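# Push chocolate bar row from steel table onto belt

## Task

Push the whole line of chocolate bars from the steel table onto the white infeed conveyor; it counts only when each bar rests flat and entirely on the belt surface.

## Robot and tools

Robot: two arms, left_arm and right_arm, each with a five-finger hand (left_arm carries a left hand, the mirror of the right one). Calibrated bases in the scene frame: left_arm at (-0.010, +0.326, 0) m, right_arm at (+0.027, -0.251, 0) m, both facing almost straight along +x. A two-camera stand sits behind the arms.

Frame: the scene frame has its origin at table-top height, halfway between the nominal bases; +x points out over the table, +z up, and left_arm is on the +y side (this is not the same as image left/right). All readings and offsets use these axes.

Hand point: a point fixed to the palm, 0.05 m in front of it and 0.15 m from the wrist mount along the fingers. Its +z runs along straight fingers, +y leaves the palm, +x crosses the palm away from the thumb (toward the thumb on the left hand). Straight fingers extend 0.06-0.07 m past the point and sit 0.06 m behind it along -y. A wrist bracket on the little-finger side can strike objects. Arms track loosely and often rest 1-3 cm (up to 5 cm) short of or below the command; that is not evidence of contact. Orientation commands are clipped each step to 40 degrees from the measured orientation.

execute_actions(actions, cameras): actions is a list of actions; each action is a list of up to 15 rows, one row per 1/30 s step, and a short action repeats its final row to fill 15 steps. Every row has exactly 28 numbers in [-1, 1], always covering both arms: left dx, dy, dz, rx, ry, rz, then left hand little, ring, middle, index, thumb_bend, thumb_turn, force_limit, speed; then the same 14 for the right arm. The six pose numbers are an offset, along scene axes, from that arm's Hand target as it was when the action began; every row of one action is measured from that same start, but the next action starts from the new Hand target, so repeating an offset keeps moving. Scale: 1.0 = 0.6 m for dx, dy, dz and 180 degrees for the rotation vector rx, ry, rz (rotation is about the Hand target position). Six zeros re-request the current Hand target. Hand motor numbers are absolute targets: fingers and thumb_bend +1 straight, -1 curled; thumb_turn +1 beside the palm, -1 opposite the fingers. force_limit maps -1..+1 to about 0..10 N at the fingertip (0..15 N for the thumb motors); speed rises from nearly zero at -1 to full at +0.48 and above. No value means unchanged: to keep a hand as it is, resend the eight numbers last sent for it; if none were ever sent, use its hand_measured six values plus hand_force_limit and hand_speed. cameras: list of names, ["all"], or []; images come by default only with an empty actions list.

move(target, speed, blend, blocking, cameras): target is one 28-number row or a list of up to 15 rows, laid out as above; every row's offsets count from the same starting Hand targets, not from the previous row. speed is path top speed in m/s, 0.002 to 4.3 (default 0.25), rotations up to twice that in rad/s; one value or one per target. blend (m) rounds corners in a list; 0 stops at each. Paths are straight, end together, last 0.5 s to 10 s, and do not avoid obstacles or the other arm; do not route near an arm's own base. blocking=false returns early while the move continues. The result adds a move: line with the ending (done, off_target, moving, held, fault) and limits (paced = pose clipped, held = steps withheld). done means within 10 mm and 2 degrees; neither done nor off_target tells you about contact.

wait(seconds 0-10, cameras): lets time pass holding the last command. stop(cameras): brakes a running move. zoom_image(camera, region): camera is cam_head_left, cam_head_right or cam_high; region [x0, y0, x1, y1] in pixels, top-left origin, at most 504 wide and 504 tall; only cameras in the latest images. show_instructions: shows reference pages. finished_scene(scene=1): ends the scene for good; the bars must stay on the belt afterward.

Results: end_effector_position (m) and end_effector_quat_wxyz per arm, Hand target (basis of the next offsets), joint positions, velocities (may read within noise), torques (include gravity, noisy), hand_measured, hand_stopped_by (moving, target, force, stalled, fault), hand_load_n (positive when the finger is pushed open), hand_force_limit, hand_speed. Action calls also list positions at some steps. A settled arm short of target stays short until another command.

Cameras: cam_head_left, cam_head_right (stereo pair on the head bar) and cam_high, each 672x504.

Avoid: any bar or object falling off the table or left off it (fails); fast or hard impacts with the table, belt or fixed parts; arms touching or pressing each other, or one hand gripping the other's fingers; overloading fingers; long pushes toward unreachable poses and stretched holding, which heat motors (MOTOR HOT at 85 °C, arm drops at 100 °C for 30-60 s). Objects may occasionally be nudged by outside disturbances. For sliding, press gently and move slowly so bars stay flat.

Each tool is called after ">>>" in YAML: its name, and indented under it one key for each argument.

Reference images:

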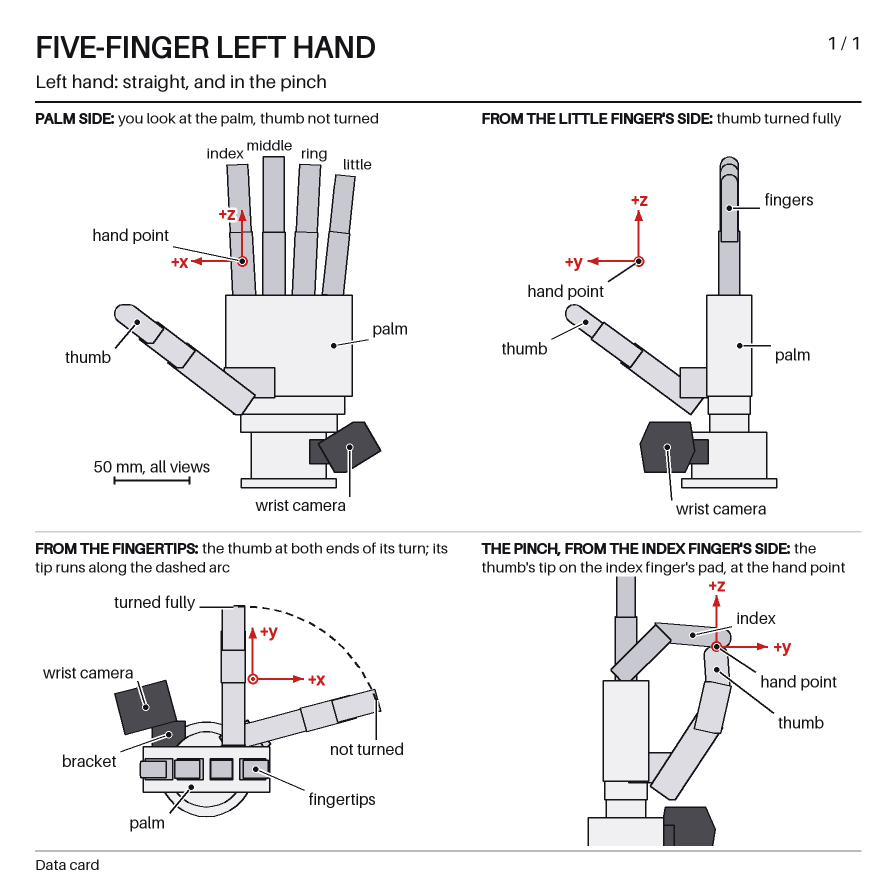

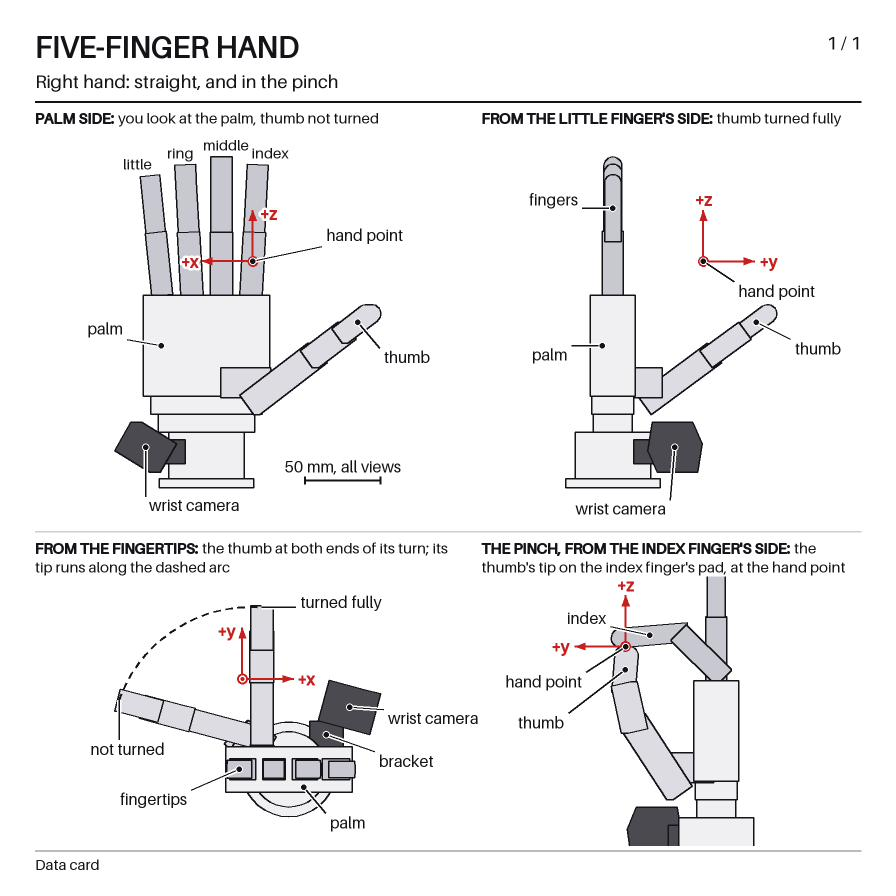

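## Session

>>> execute_actions:
  actions: []

Scene clock: 0.00 s.
left_arm: end_effector_position=(+0.4129, +0.1111, +0.2022) hand_measured=(+1.000, +1.000, +1.000, +1.000, +1.000, +1.000) hand_load_n=(+0.0, +0.0, +0.0, +0.0, +0.0, +0.0) hand_stopped_by=(target, target, target, target, target, target) hand_force_limit=0.00 hand_speed=-0.80 end_effector_quat_wxyz=(-0.005, -0.489, +0.872, +0.030) | right_arm: end_effector_position=(+0.3460, -0.2059, +0.2735) hand_measured=(+1.000, +1.000, +1.000, +1.000, +1.000, +1.000) hand_load_n=(+0.0, +0.0, +0.0, +0.0, +0.0, +0.0) hand_stopped_by=(target, target, target, target, target, target) hand_force_limit=0.00 hand_speed=-0.80 end_effector_quat_wxyz=(+0.180, +0.892, +0.332, +0.247)
Joint positions: left_arm=[-0.443 1.79 1.743 -1.578 -0.026 0.118] | right_arm=[0.608 0.878 0.915 -1.182 0.468 -1.774]
Joint velocities: within noise
Joint torques (N m): no reading
Heat: left arm: hottest wrist yaw 32 °C; right arm: hottest shoulder 32 °C.
Hand target: left_arm +0.4187, +0.1084, +0.2075; +0.000, -0.489, +0.872, +0.022 | right_arm +0.3511, -0.2024, +0.2884; +0.176, +0.890, +0.327, +0.264

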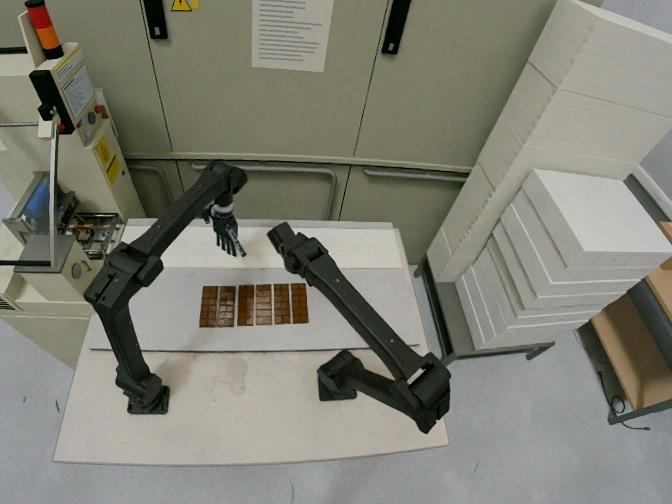

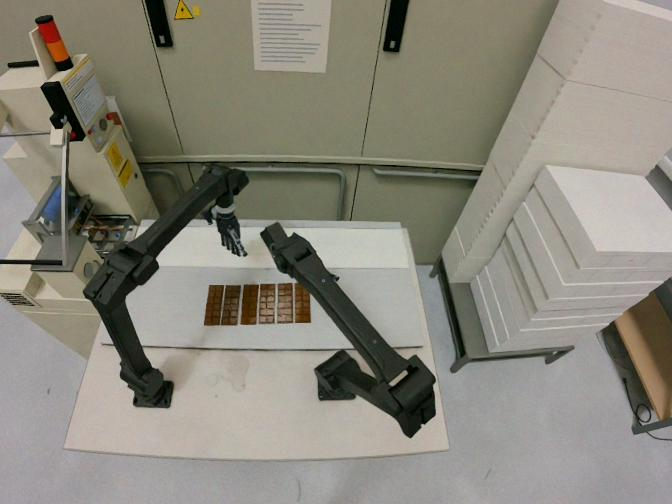

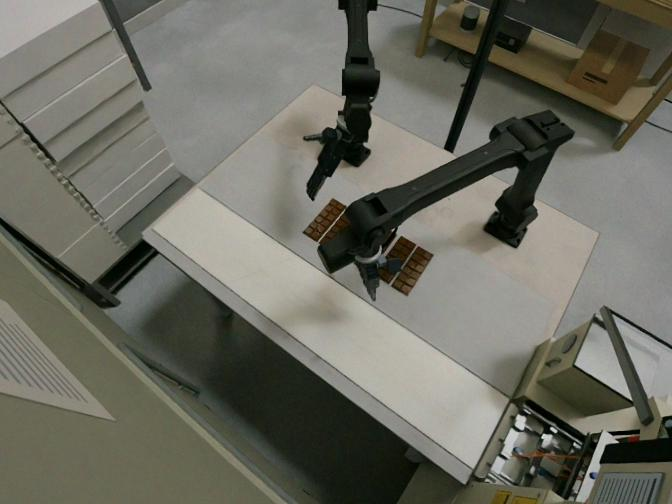

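>>> zoom_image:
  camera: "cam_head_left"
  region: [180, 210, 340, 350]

>>> zoom_image:
  camera: "cam_head_right"
  region: [180, 210, 340, 350]

>>> zoom_image:
  camera: "cam_high"
  region: [280, 170, 460, 320]

>>> zoom_image:
  camera: "cam_head_left"
  region: [40, 200, 460, 480]

Scaled by 3.150 from the camera's 672x504 image, which has a finer 960x720 frame.

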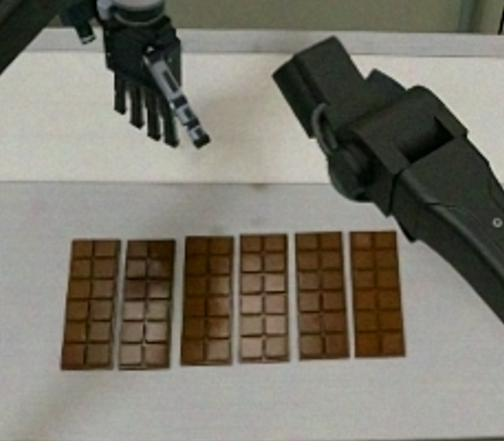

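Scaled by 3.150 from the camera's 672x504 image, which has a finer 960x720 frame.

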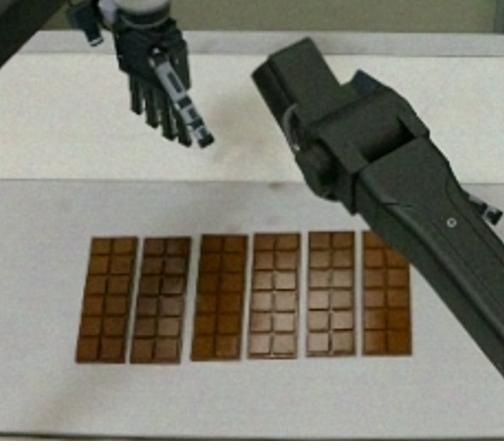

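Scaled by 2.800 from the camera's 672x504 image, which has a finer 960x720 frame.

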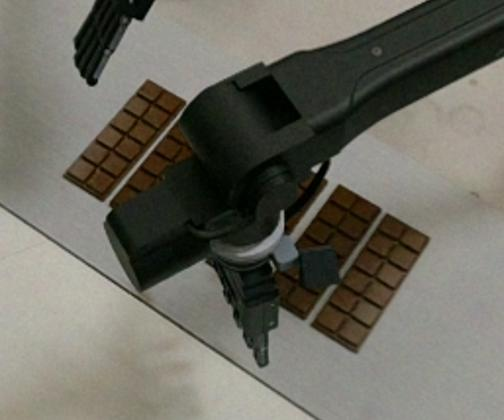

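Scaled by 1.200 from the camera's 672x504 image, which has a finer 960x720 frame.

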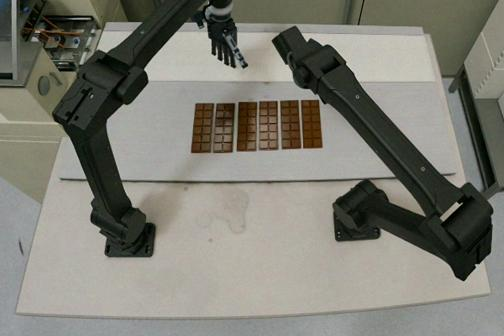

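>>> zoom_image:
  camera: "cam_high"
  region: [140, 160, 300, 280]

>>> zoom_image:
  camera: "cam_high"
  region: [380, 300, 560, 480]

>>> zoom_image:
  camera: "cam_head_left"
  region: [330, 200, 450, 290]

>>> zoom_image:
  camera: "cam_head_left"
  region: [80, 200, 200, 290]

Scaled by 3.150 from the camera's 672x504 image, which has a finer 960x720 frame.

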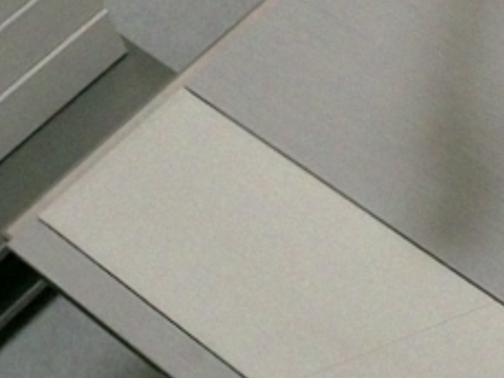

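Scaled by 2.800 from the camera's 672x504 image, which has a finer 960x720 frame.

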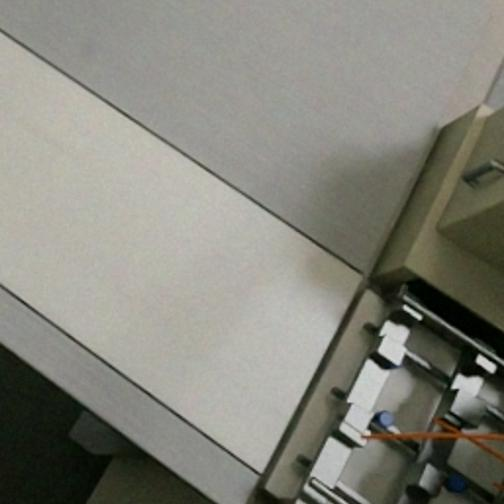

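Scaled by 4.200 from the camera's 672x504 image, which has a finer 960x720 frame.

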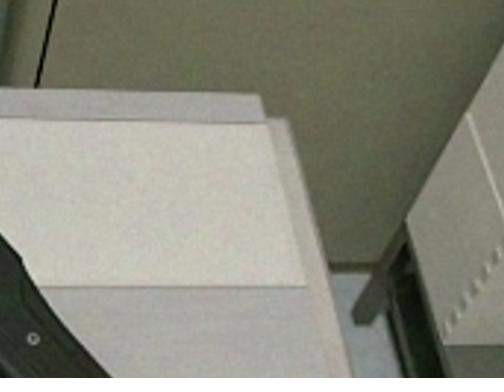

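Scaled by 4.200 from the camera's 672x504 image, which has a finer 960x720 frame.

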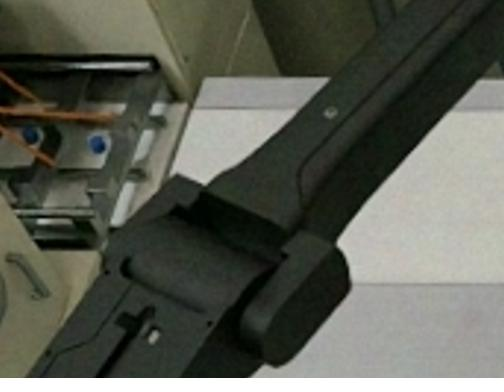

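>>> zoom_image:
  camera: "cam_head_left"
  region: [100, 330, 220, 430]

>>> zoom_image:
  camera: "cam_head_left"
  region: [290, 330, 410, 430]

>>> zoom_image:
  camera: "cam_high"
  region: [460, 160, 580, 260]

>>> zoom_image:
  camera: "cam_high"
  region: [290, 100, 410, 220]

Scaled by 4.200 from the camera's 672x504 image, which has a finer 960x720 frame.

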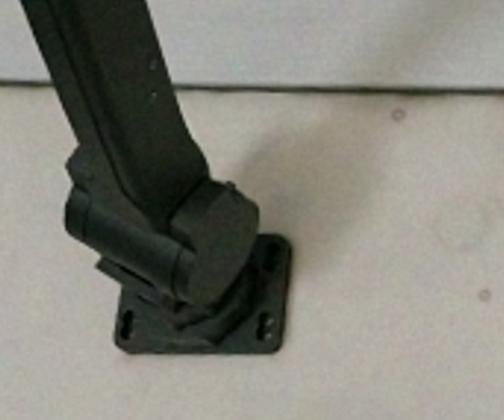

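Scaled by 4.200 from the camera's 672x504 image, which has a finer 960x720 frame.

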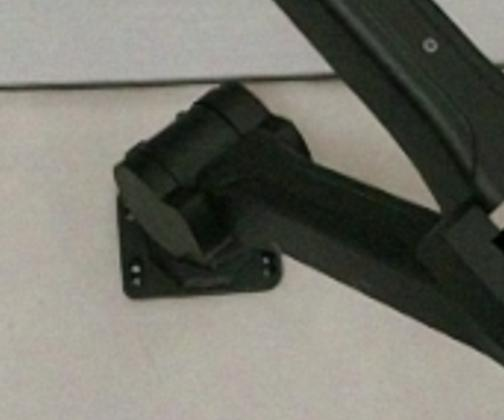

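Scaled by 4.200 from the camera's 672x504 image, which has a finer 960x720 frame.

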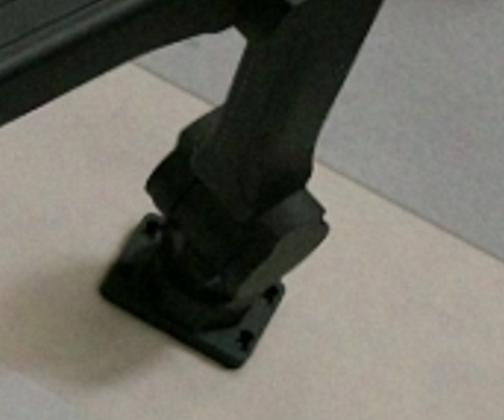

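Scaled by 4.200 from the camera's 672x504 image, which has a finer 960x720 frame.

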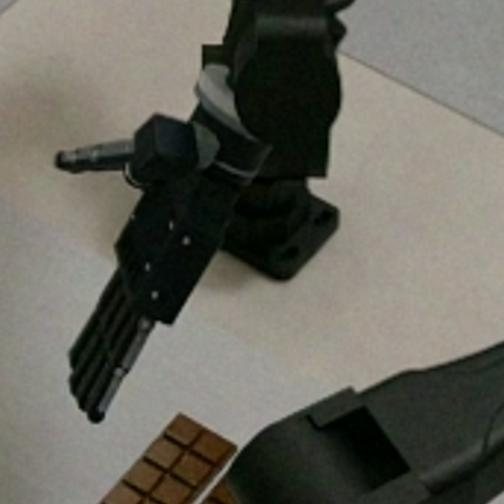

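>>> move:
  target:
    - [-0.25, 0.05, 0.06, -0.0194, 0.0803, 0.1708, 1, 1, 0.8, 1, 0.65, -1, 0, 0, -0.18, 0.03, 0, 0.176, 0.1306, -0.7221, 1, 1, 0.8, 1, 0.65, -1, 0, 0]
    - [-0.4645, -0.0073, 0.0208, -0.0194, 0.0803, 0.1708, 1, 1, 0.8, 1, 0.65, -1, 0, 0, -0.3518, 0.1773, -0.114, 0.176, 0.1306, -0.7221, 1, 1, 0.8, 1, 0.65, -1, 0, 0]
  blend: [0.03, 0]
  speed: 0.3
  cameras: ["all"]

Scene clock: 15.40 s.
left_arm: end_effector_position=(+0.1424, +0.1065, +0.2235) hand_measured=(+1.000, +1.000, +0.800, +1.000, +0.650, -1.000) hand_load_n=(+0.0, +0.0, +0.0, +0.0, +0.0, +0.0) hand_stopped_by=(target, target, target, target, target, target) hand_force_limit=0.00 hand_speed=0.00 end_effector_quat_wxyz=(+0.130, +0.694, -0.706, -0.056) | right_arm: end_effector_position=(+0.1433, -0.0972, +0.2222) hand_measured=(+1.000, +1.000, +0.800, +1.000, +0.650, -1.000) hand_load_n=(+0.0, +0.0, +0.0, +0.0, +0.0, +0.0) hand_stopped_by=(target, target, target, target, target, target) hand_force_limit=0.00 hand_speed=0.00 end_effector_quat_wxyz=(+0.051, +0.706, -0.695, -0.126)
Joint positions: left_arm=[-0.59 1.194 1.079 -1.625 0.23 -0.541] | right_arm=[0.438 1.014 0.951 -1.693 -0.202 0.408]
Joint torques (N m): left_arm=[-0.97 -7.59 7.79 0.2 0.29 -0.05] | right_arm=[0.62 -2.43 7.94 0.05 -0.31 0.13]
Heat: left arm: hottest elbow 32 °C; right arm: hottest shoulder 32 °C.
Hand target: left_arm +0.1399, +0.1040, +0.2201; +0.129, +0.695, -0.705, -0.056 | right_arm +0.1401, -0.0959, +0.2200; +0.055, +0.705, -0.695, -0.129
Off the commanded pose: left_arm 0.005 m, 0 deg | right_arm 0.004 m, 1 deg.
move: done

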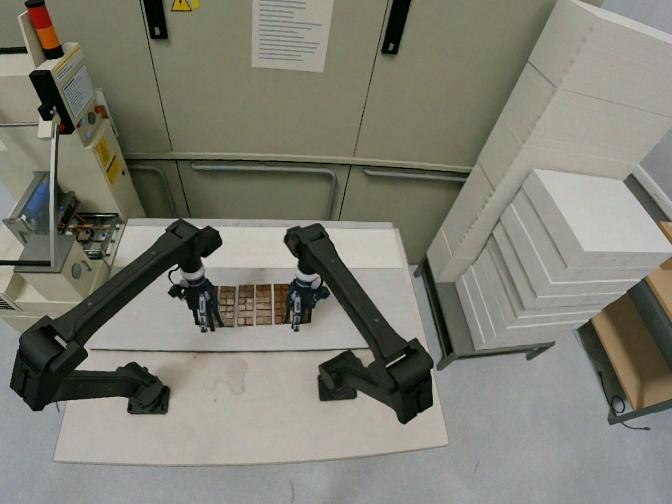

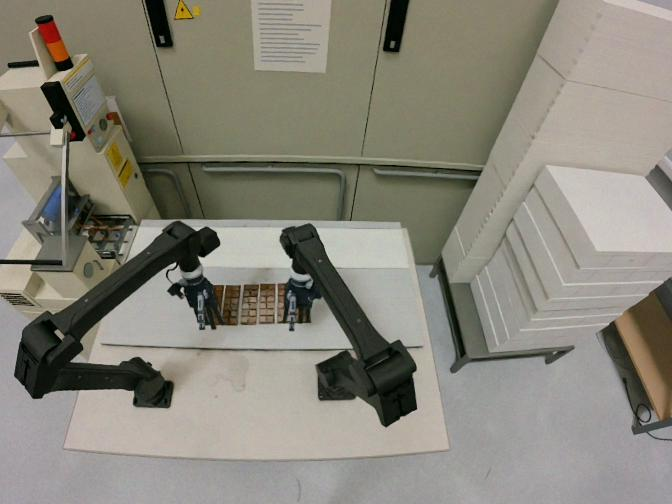

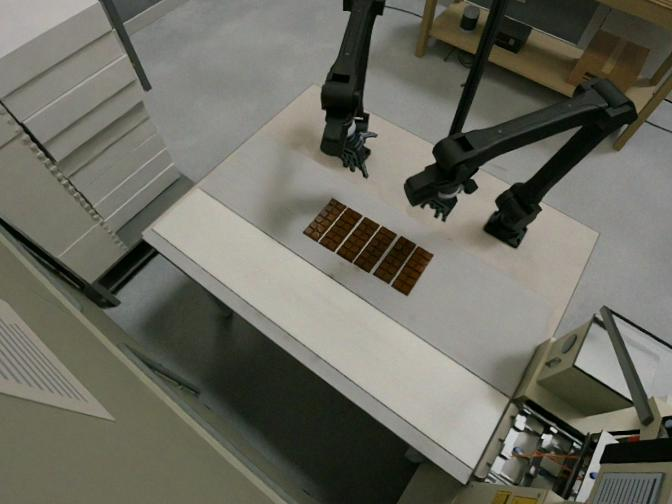

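>>> zoom_image:
  camera: "cam_high"
  region: [300, 110, 480, 300]

>>> zoom_image:
  camera: "cam_head_left"
  region: [160, 250, 340, 350]

>>> zoom_image:
  camera: "cam_head_right"
  region: [160, 250, 340, 350]

Scaled by 2.653 from the camera's 672x504 image, which has a finer 960x720 frame.

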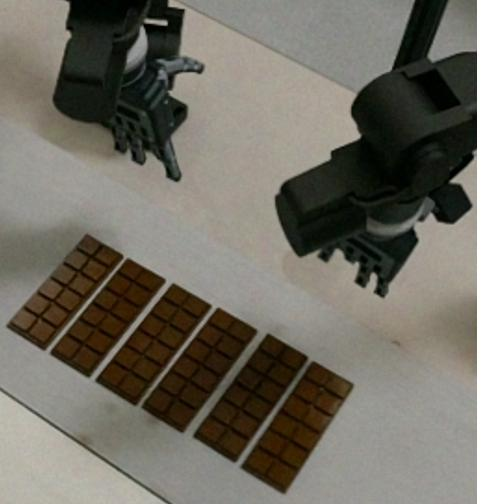

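Scaled by 2.800 from the camera's 672x504 image, which has a finer 960x720 frame.

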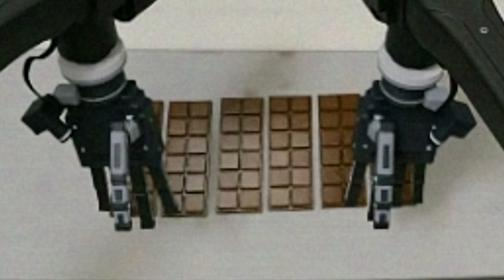

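Scaled by 2.800 from the camera's 672x504 image, which has a finer 960x720 frame.

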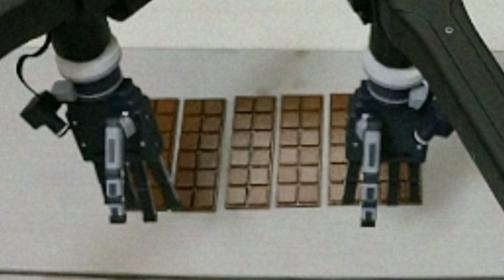

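>>> move:
  target: [0, 0, -0.175, 0, 0, 0, 1, 1, 0.8, 1, 0.65, -1, 0, 0, 0, 0, -0.175, 0, 0, 0, 1, 1, 0.8, 1, 0.65, -1, 0, 0]
  speed: 0.15
  cameras: ["all"]

>>> zoom_image:
  camera: "cam_high"
  region: [300, 110, 480, 300]

>>> zoom_image:
  camera: "cam_head_left"
  region: [160, 250, 340, 350]

>>> zoom_image:
  camera: "cam_head_right"
  region: [160, 250, 340, 350]

Scene clock: 17.27 s.
left_arm: end_effector_position=(+0.1425, +0.1065, +0.1206) hand_measured=(+1.000, +1.000, +0.800, +1.000, +0.650, -1.000) hand_load_n=(+0.0, +0.0, +0.0, +0.5, +0.0, +0.0) hand_stopped_by=(target, target, target, target, target, target) hand_force_limit=0.00 hand_speed=0.00 end_effector_quat_wxyz=(+0.129, +0.694, -0.706, -0.051) | right_arm: end_effector_position=(+0.1417, -0.0980, +0.1199) hand_measured=(+1.000, +1.000, +0.800, +1.000, +0.650, -1.000) hand_load_n=(+0.0, +0.0, -0.5, +0.0, +0.0, +0.0) hand_stopped_by=(target, target, target, target, target, target) hand_force_limit=0.00 hand_speed=0.00 end_effector_quat_wxyz=(+0.051, +0.706, -0.695, -0.126)
Joint positions: left_arm=[-0.59 1.262 0.858 -1.325 0.23 -0.541] | right_arm=[0.438 1.074 0.714 -1.396 -0.202 0.409]
Joint torques (N m): left_arm=[-1.03 -6.89 7.31 0.21 0.28 -0.07] | right_arm=[0.56 -1.73 7.46 0.5 -0.3 0.12]
Heat: left arm: hottest elbow 32 °C; right arm: hottest shoulder 32 °C.
Hand target: left_arm +0.1400, +0.1040, +0.1151; +0.129, +0.695, -0.705, -0.056 | right_arm +0.1401, -0.0960, +0.1150; +0.055, +0.705, -0.695, -0.129
Off the commanded pose: left_arm 0.007 m, 1 deg | right_arm 0.006 m, 1 deg.
move: done

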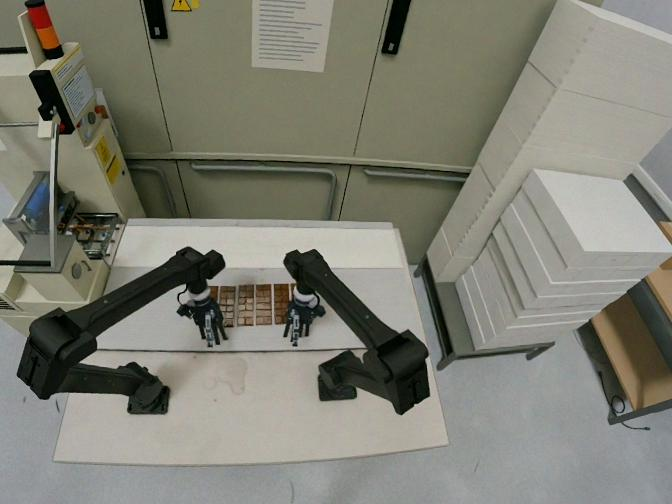

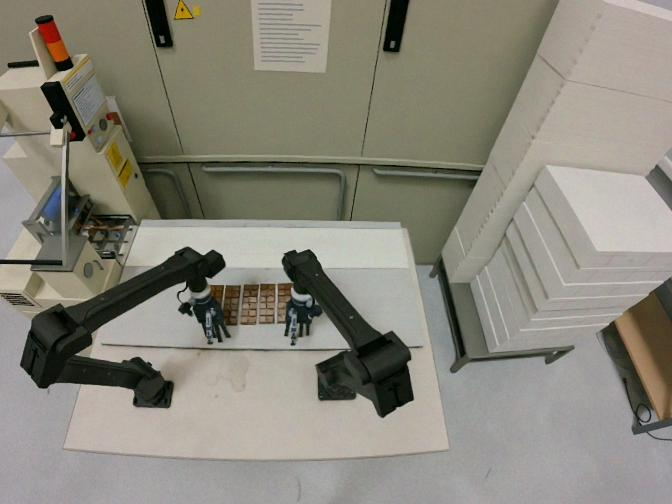

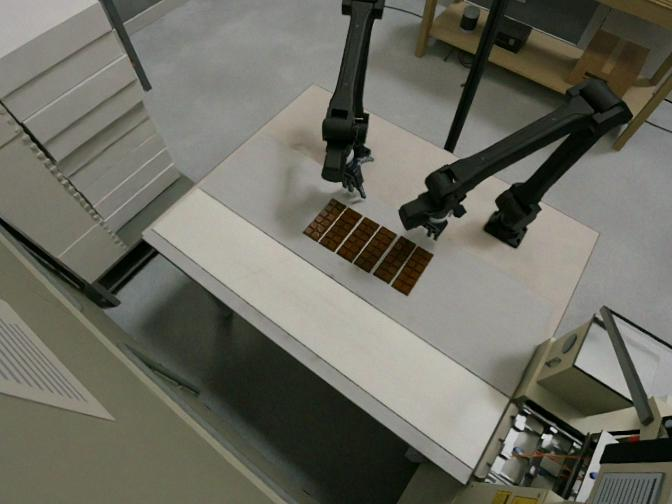

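Scaled by 2.653 from the camera's 672x504 image, which has a finer 960x720 frame.

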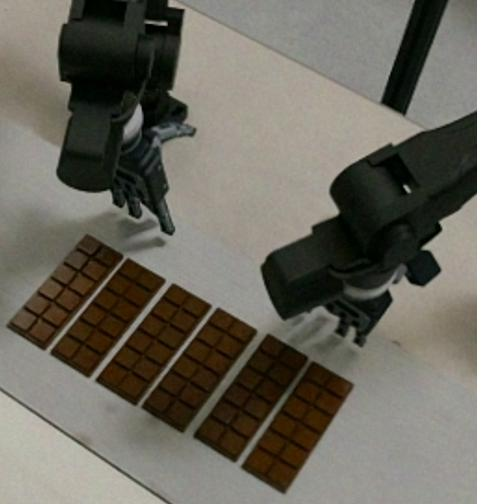

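Scaled by 2.800 from the camera's 672x504 image, which has a finer 960x720 frame.

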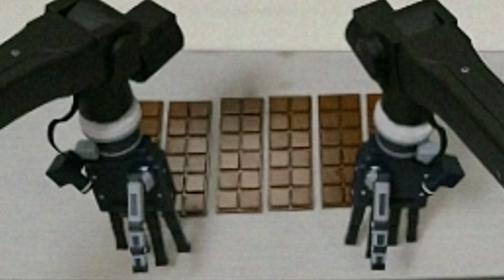

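Scaled by 2.800 from the camera's 672x504 image, which has a finer 960x720 frame.

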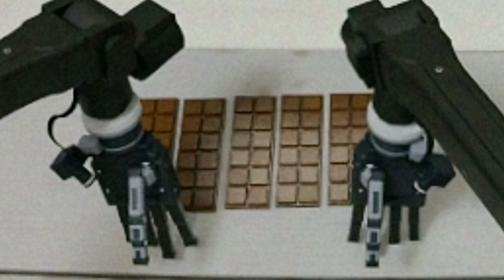

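>>> zoom_image:
  camera: "cam_high"
  region: [370, 240, 440, 300]

>>> zoom_image:
  camera: "cam_high"
  region: [395, 195, 465, 255]

>>> zoom_image:
  camera: "cam_high"
  region: [320, 150, 390, 210]

>>> zoom_image:
  camera: "cam_head_left"
  region: [180, 300, 240, 360]

>>> zoom_image:
  camera: "cam_head_left"
  region: [270, 300, 330, 360]

Scaled by 7.200 from the camera's 672x504 image, which has a finer 960x720 frame.

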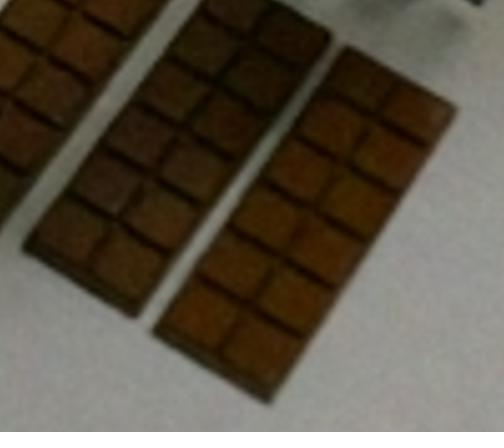

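Scaled by 7.200 from the camera's 672x504 image, which has a finer 960x720 frame.

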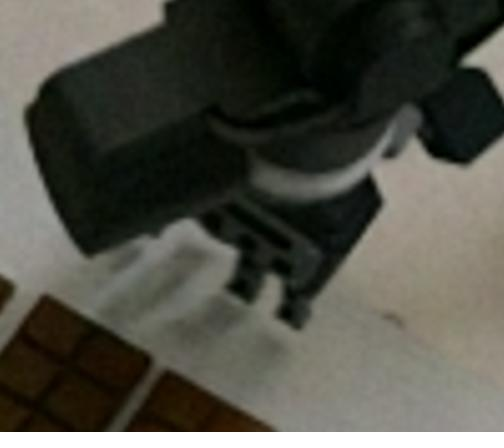

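Scaled by 7.200 from the camera's 672x504 image, which has a finer 960x720 frame.

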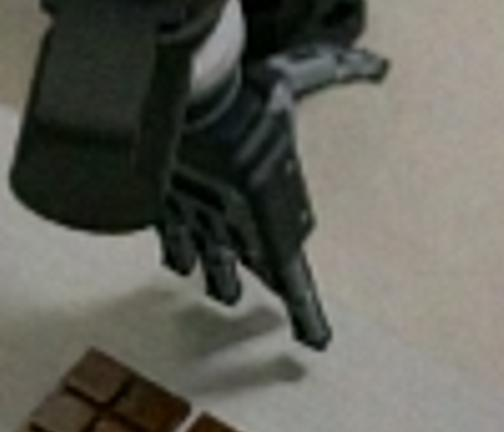

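Scaled by 8.400 from the camera's 672x504 image, which has a finer 960x720 frame.

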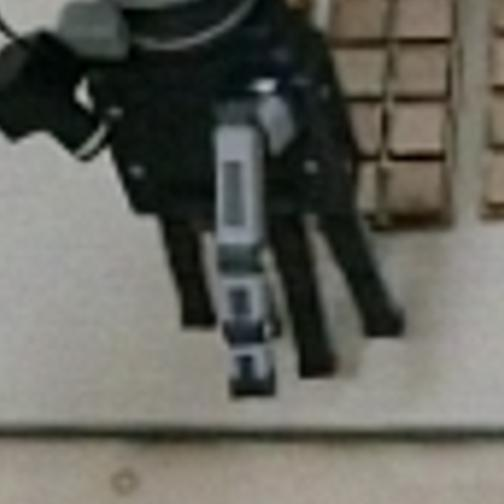

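Scaled by 8.400 from the camera's 672x504 image, which has a finer 960x720 frame.

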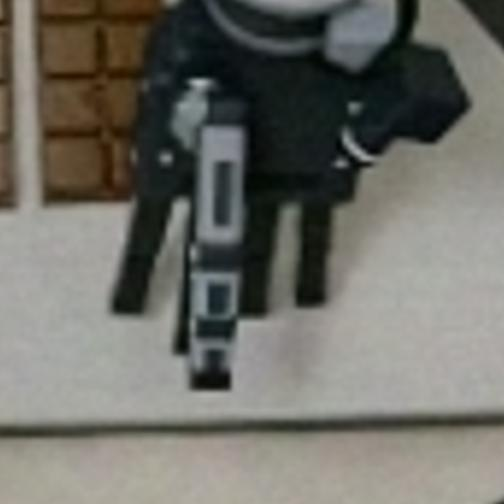

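>>> move:
  target: [0, 0.0067, -0.0427, 0, 0, 0, 1, 0.8, 0.65, 1, 0.65, -1, 0, 0, 0, 0.015, -0.0417, 0, 0, 0, 1, 0.8, 0.65, 1, 0.65, -1, 0, 0]
  speed: 0.08
  cameras: ["all"]

>>> zoom_image:
  camera: "cam_head_left"
  region: [180, 300, 240, 360]

>>> zoom_image:
  camera: "cam_head_left"
  region: [270, 300, 330, 360]

>>> zoom_image:
  camera: "cam_high"
  region: [320, 150, 390, 210]

>>> zoom_image:
  camera: "cam_high"
  region: [395, 195, 465, 255]

Scene clock: 24.33 s.
left_arm: end_effector_position=(+0.1427, +0.1065, +0.1045) hand_measured=(+1.000, +0.800, +0.650, +1.000, +0.650, -1.000) hand_load_n=(-1.0, +0.0, +0.0, -1.5, -0.5, +0.0) hand_stopped_by=(target, target, target, target, target, target) hand_force_limit=0.00 hand_speed=0.00 end_effector_quat_wxyz=(+0.128, +0.694, -0.707, -0.047) | right_arm: end_effector_position=(+0.1418, -0.0921, +0.1030) hand_measured=(+1.000, +0.800, +0.650, +1.000, +0.650, -1.000) hand_load_n=(+0.0, +0.0, +0.0, -3.0, +0.0, -0.5) hand_stopped_by=(target, target, target, target, target, target) hand_force_limit=0.00 hand_speed=0.00 end_effector_quat_wxyz=(+0.051, +0.705, -0.696, -0.126)
Joint positions: left_arm=[-0.59 1.276 0.826 -1.271 0.229 -0.541] | right_arm=[0.46 1.103 0.686 -1.335 -0.205 0.432]
Joint torques (N m): left_arm=[-0.15 -5.77 5.81 0.94 0.21 0.04] | right_arm=[1.44 -0.85 6.31 1.69 -0.4 0.18]
Heat: left arm: hottest elbow 32 °C; right arm: hottest shoulder 32 °C.
Hand target: left_arm +0.1401, +0.1080, +0.0895; +0.129, +0.695, -0.705, -0.056 | right_arm +0.1400, -0.0870, +0.0899; +0.055, +0.705, -0.695, -0.129
Off the commanded pose: left_arm 0.015 m, 1 deg | right_arm 0.014 m, 1 deg.
move: off_target (left_arm, right_arm)

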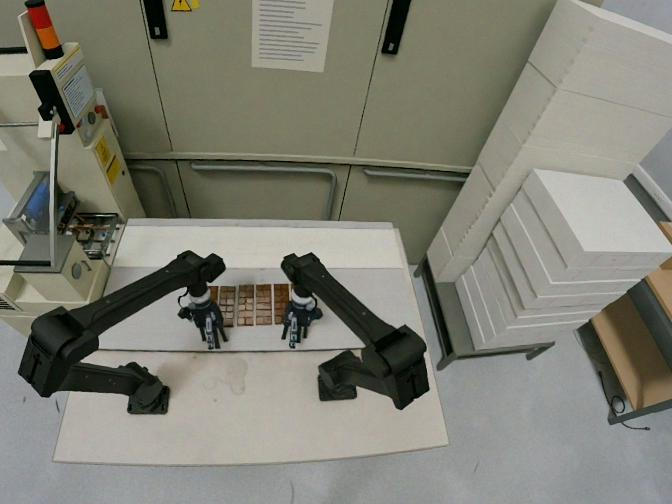

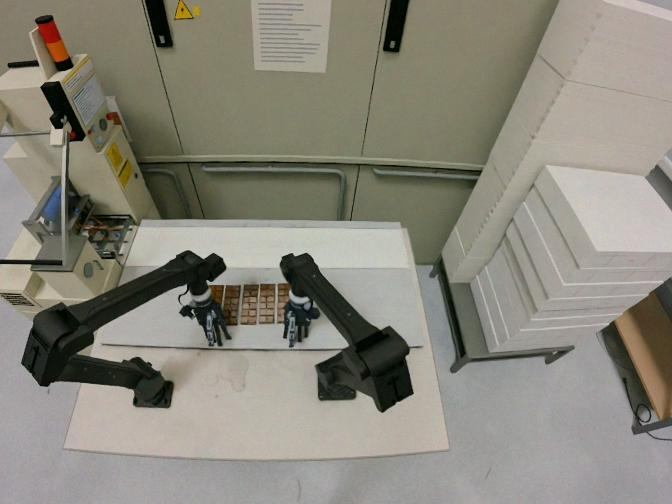

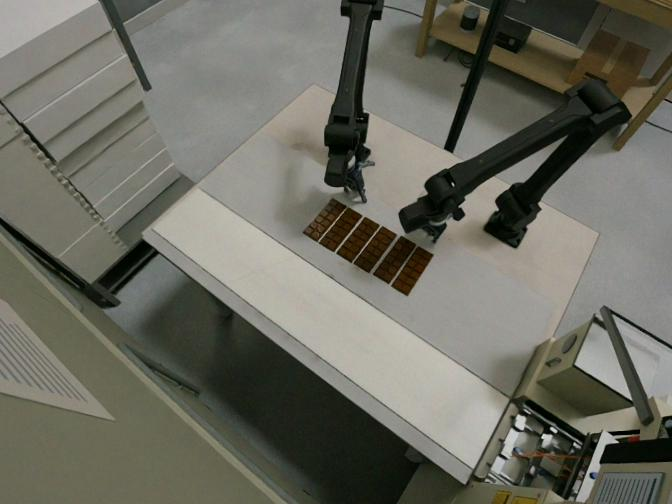

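Scaled by 8.400 from the camera's 672x504 image, which has a finer 960x720 frame.

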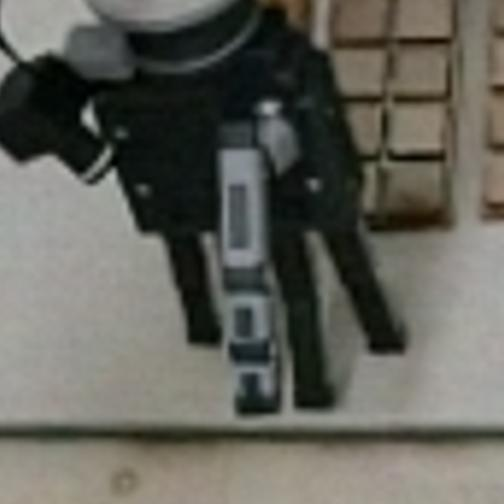

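Scaled by 8.400 from the camera's 672x504 image, which has a finer 960x720 frame.

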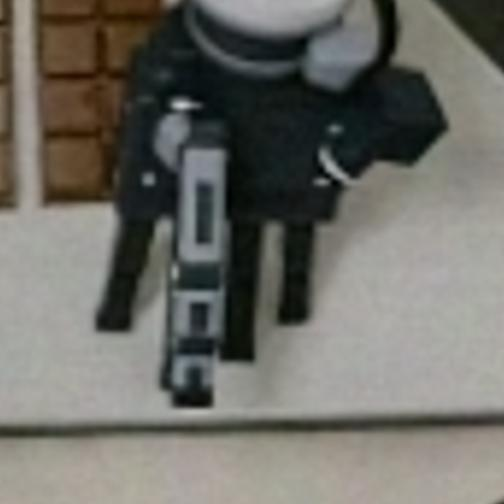

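Scaled by 7.200 from the camera's 672x504 image, which has a finer 960x720 frame.

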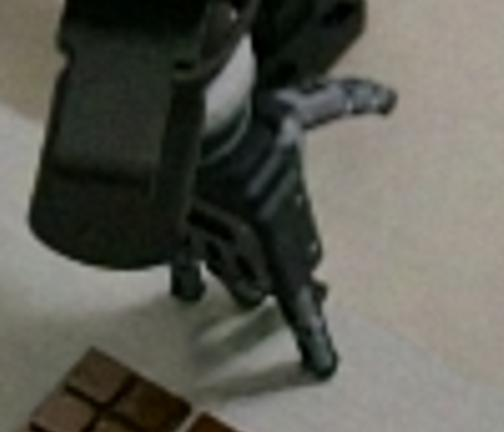

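Scaled by 7.200 from the camera's 672x504 image, which has a finer 960x720 frame.

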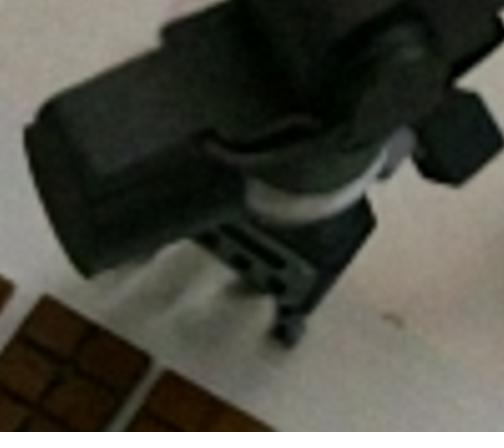

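>>> move:
  target: [0.03, 0, 0.0175, 0, 0, 0, 1, 0.8, 0.65, 1, 0.65, -1, 0, 0, 0.03, 0.0083, 0.015, 0, 0, 0, 1, 0.8, 0.65, 1, 0.65, -1, 0, 0]
  speed: 0.06
  cameras: ["all"]

>>> zoom_image:
  camera: "cam_head_left"
  region: [180, 300, 240, 360]

>>> zoom_image:
  camera: "cam_head_left"
  region: [270, 300, 330, 360]

>>> zoom_image:
  camera: "cam_high"
  region: [320, 150, 390, 210]

>>> zoom_image:
  camera: "cam_high"
  region: [395, 195, 465, 255]

Scene clock: 26.07 s.
left_arm: end_effector_position=(+0.1453, +0.1072, +0.1046) hand_measured=(+1.000, +0.800, +0.650, +1.000, +0.650, -1.000) hand_load_n=(-3.5, +0.0, +0.5, -2.0, +0.0, +0.0) hand_stopped_by=(target, target, target, target, target, target) hand_force_limit=0.00 hand_speed=0.00 end_effector_quat_wxyz=(+0.133, +0.696, -0.703, -0.054) | right_arm: end_effector_position=(+0.1442, -0.0913, +0.1037) hand_measured=(+1.000, +0.800, +0.650, +1.000, +0.650, -1.000) hand_load_n=(+0.0, +0.0, +0.0, -7.5, +0.0, +0.0) hand_stopped_by=(target, target, target, target, target, target) hand_force_limit=0.00 hand_speed=0.00 end_effector_quat_wxyz=(+0.063, +0.705, -0.694, -0.130)
Joint positions: left_arm=[-0.578 1.293 0.835 -1.281 0.236 -0.535] | right_arm=[0.46 1.132 0.703 -1.348 -0.204 0.427]
Joint torques (N m): left_arm=[1.14 -5.01 9.42 0.1 -0.3 0.26] | right_arm=[0.15 -0.09 9.58 1.47 -0.34 0.11]
Heat: left arm: hottest elbow 32 °C; right arm: hottest shoulder 32 °C.
Hand target: left_arm +0.1580, +0.1081, +0.0999; +0.129, +0.695, -0.705, -0.056 | right_arm +0.1579, -0.0821, +0.0989; +0.056, +0.705, -0.695, -0.129
Off the commanded pose: left_arm 0.014 m, 1 deg | right_arm 0.017 m, 1 deg.
move: off_target (left_arm, right_arm)

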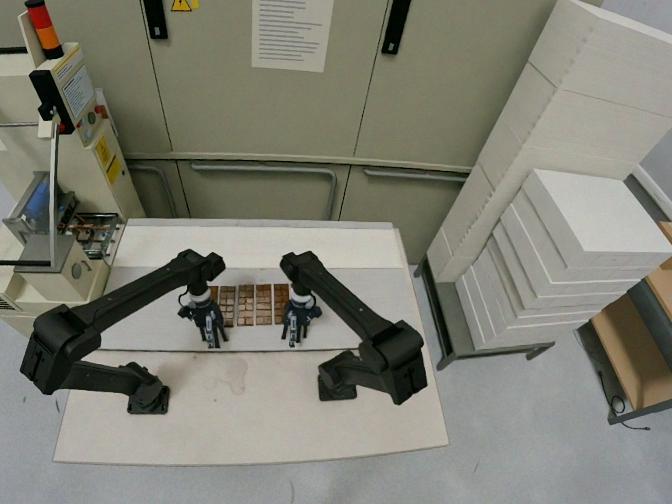

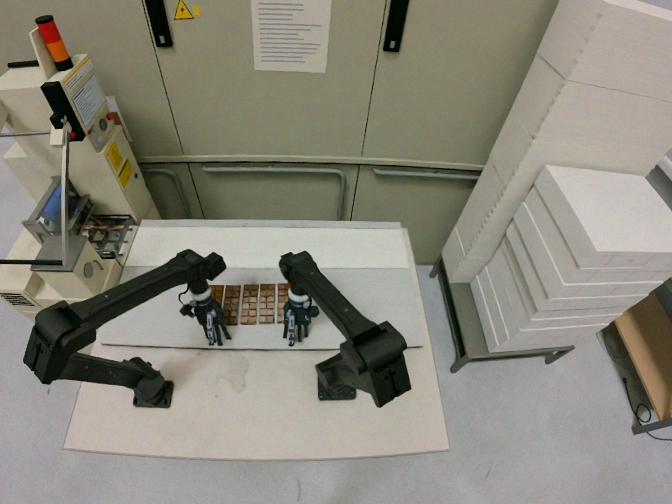

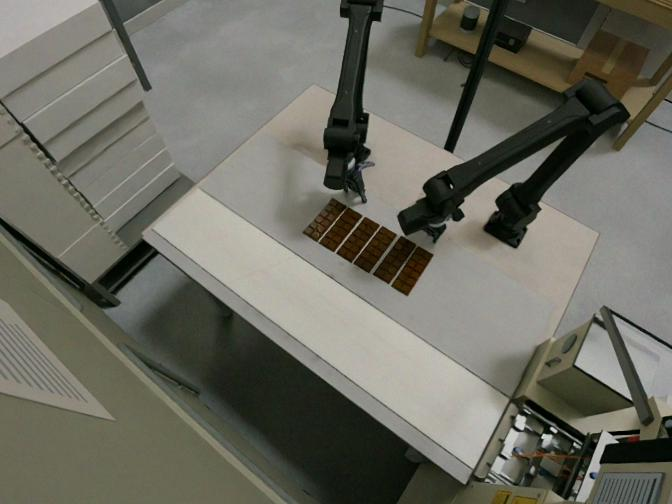

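Scaled by 8.400 from the camera's 672x504 image, which has a finer 960x720 frame.

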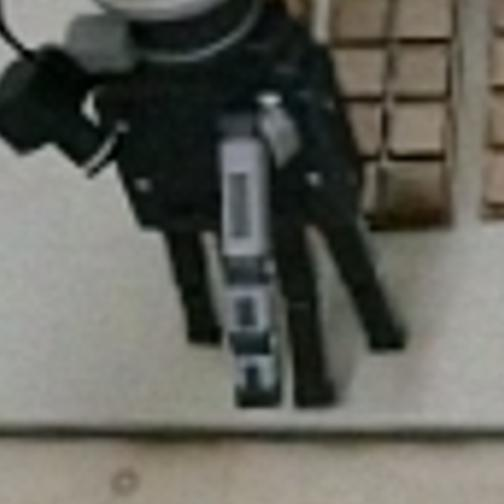

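Scaled by 8.400 from the camera's 672x504 image, which has a finer 960x720 frame.

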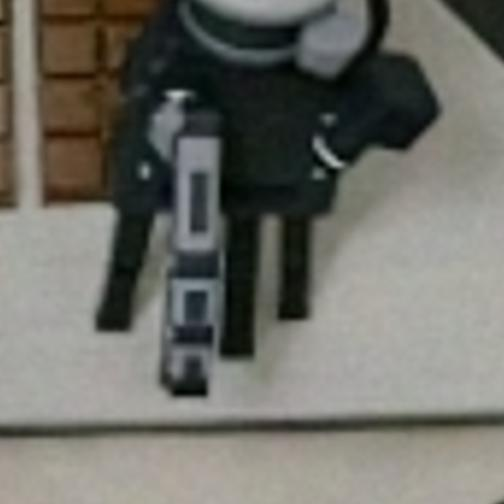

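Scaled by 7.200 from the camera's 672x504 image, which has a finer 960x720 frame.

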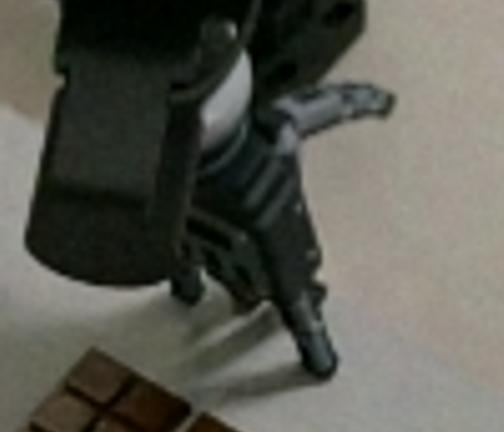

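Scaled by 7.200 from the camera's 672x504 image, which has a finer 960x720 frame.

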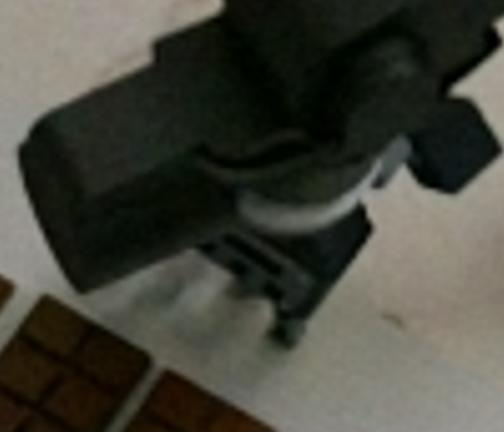

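>>> move:
  target: [0, 0, 0.0217, 0, 0, 0, 1, 0.8, 0.65, 1, 0.65, -1, 0, 0, 0, 0, 0.0218, 0, 0, 0, 1, 0.8, 0.65, 1, 0.65, -1, 0, 0]
  speed: 0.06
  cameras: []

Scene clock: 27.20 s.
left_arm: end_effector_position=(+0.1444, +0.1094, +0.1063) hand_measured=(+1.000, +0.800, +0.650, +1.000, +0.650, -1.000) hand_load_n=(+0.0, +0.0, +0.0, -1.0, -0.5, +0.0) hand_stopped_by=(target, target, target, target, target, target) hand_force_limit=0.00 hand_speed=0.00 end_effector_quat_wxyz=(+0.134, +0.695, -0.704, -0.059) | right_arm: end_effector_position=(+0.1440, -0.0914, +0.1047) hand_measured=(+1.000, +0.800, +0.650, +1.000, +0.650, -1.000) hand_load_n=(+0.0, +0.0, +0.5, -2.0, +0.0, +0.0) hand_stopped_by=(target, target, target, target, target, target) hand_force_limit=0.00 hand_speed=0.00 end_effector_quat_wxyz=(+0.065, +0.705, -0.694, -0.130)
Joint positions: left_arm=[-0.575 1.294 0.839 -1.295 0.233 -0.529] | right_arm=[0.46 1.133 0.705 -1.353 -0.204 0.427]
Joint torques (N m): left_arm=[1.03 -6.42 10.86 -0.79 -0.17 0.23] | right_arm=[0.26 -1.32 11.34 0.05 -0.35 0.11]
Heat: left arm: hottest elbow 32 °C; right arm: hottest shoulder 32 °C.
Hand target: left_arm +0.1580, +0.1080, +0.1129; +0.129, +0.695, -0.705, -0.056 | right_arm +0.1580, -0.0820, +0.1120; +0.056, +0.705, -0.695, -0.129
Off the commanded pose: left_arm 0.015 m, 1 deg | right_arm 0.018 m, 1 deg.
move: off_target (left_arm, right_arm)
No camera images: "cameras" was empty.

>>> move:
  target: [0.0233, 0, 0.0067, 0, 0, 0, 1, 0.8, 0.65, 1, 0.65, -1, 0, 0, 0.0233, 0.0083, 0.01, 0, 0, 0, 1, 0.8, 0.65, 1, 0.65, -1, 0, 0]
  speed: 0.06
  cameras: []

Scene clock: 28.40 s.
left_arm: end_effector_position=(+0.1543, +0.1128, +0.1075) hand_measured=(+1.000, +0.800, +0.650, +1.000, +0.650, -1.000) hand_load_n=(+0.0, +0.0, +0.0, -0.5, +0.0, +0.0) hand_stopped_by=(target, target, target, target, target, target) hand_force_limit=0.00 hand_speed=0.00 end_effector_quat_wxyz=(+0.133, +0.695, -0.703, -0.068) | right_arm: end_effector_position=(+0.1482, -0.0891, +0.1067) hand_measured=(+1.000, +0.800, +0.650, +1.000, +0.650, -1.000) hand_load_n=(+0.0, +0.0, +0.0, -2.0, +0.0, +0.0) hand_stopped_by=(target, target, target, target, target, target) hand_force_limit=0.00 hand_speed=0.00 end_effector_quat_wxyz=(+0.081, +0.702, -0.694, -0.136)
Joint positions: left_arm=[-0.553 1.324 0.867 -1.316 0.224 -0.507] | right_arm=[0.46 1.175 0.732 -1.372 -0.205 0.427]
Joint torques (N m): left_arm=[0.85 -7.12 11.54 -0.62 0.04 0.22] | right_arm=[-0.26 -2.43 12.64 0.31 -0.27 0.05]
Heat: left arm: hottest elbow 32 °C; right arm: hottest shoulder 32 °C.
Hand target: left_arm +0.1720, +0.1081, +0.1170; +0.129, +0.695, -0.705, -0.056 | right_arm +0.1719, -0.0771, +0.1180; +0.056, +0.705, -0.695, -0.129
Off the commanded pose: left_arm 0.021 m, 2 deg | right_arm 0.029 m, 3 deg.
move: off_target (left_arm, right_arm)
No camera images: "cameras" was empty.


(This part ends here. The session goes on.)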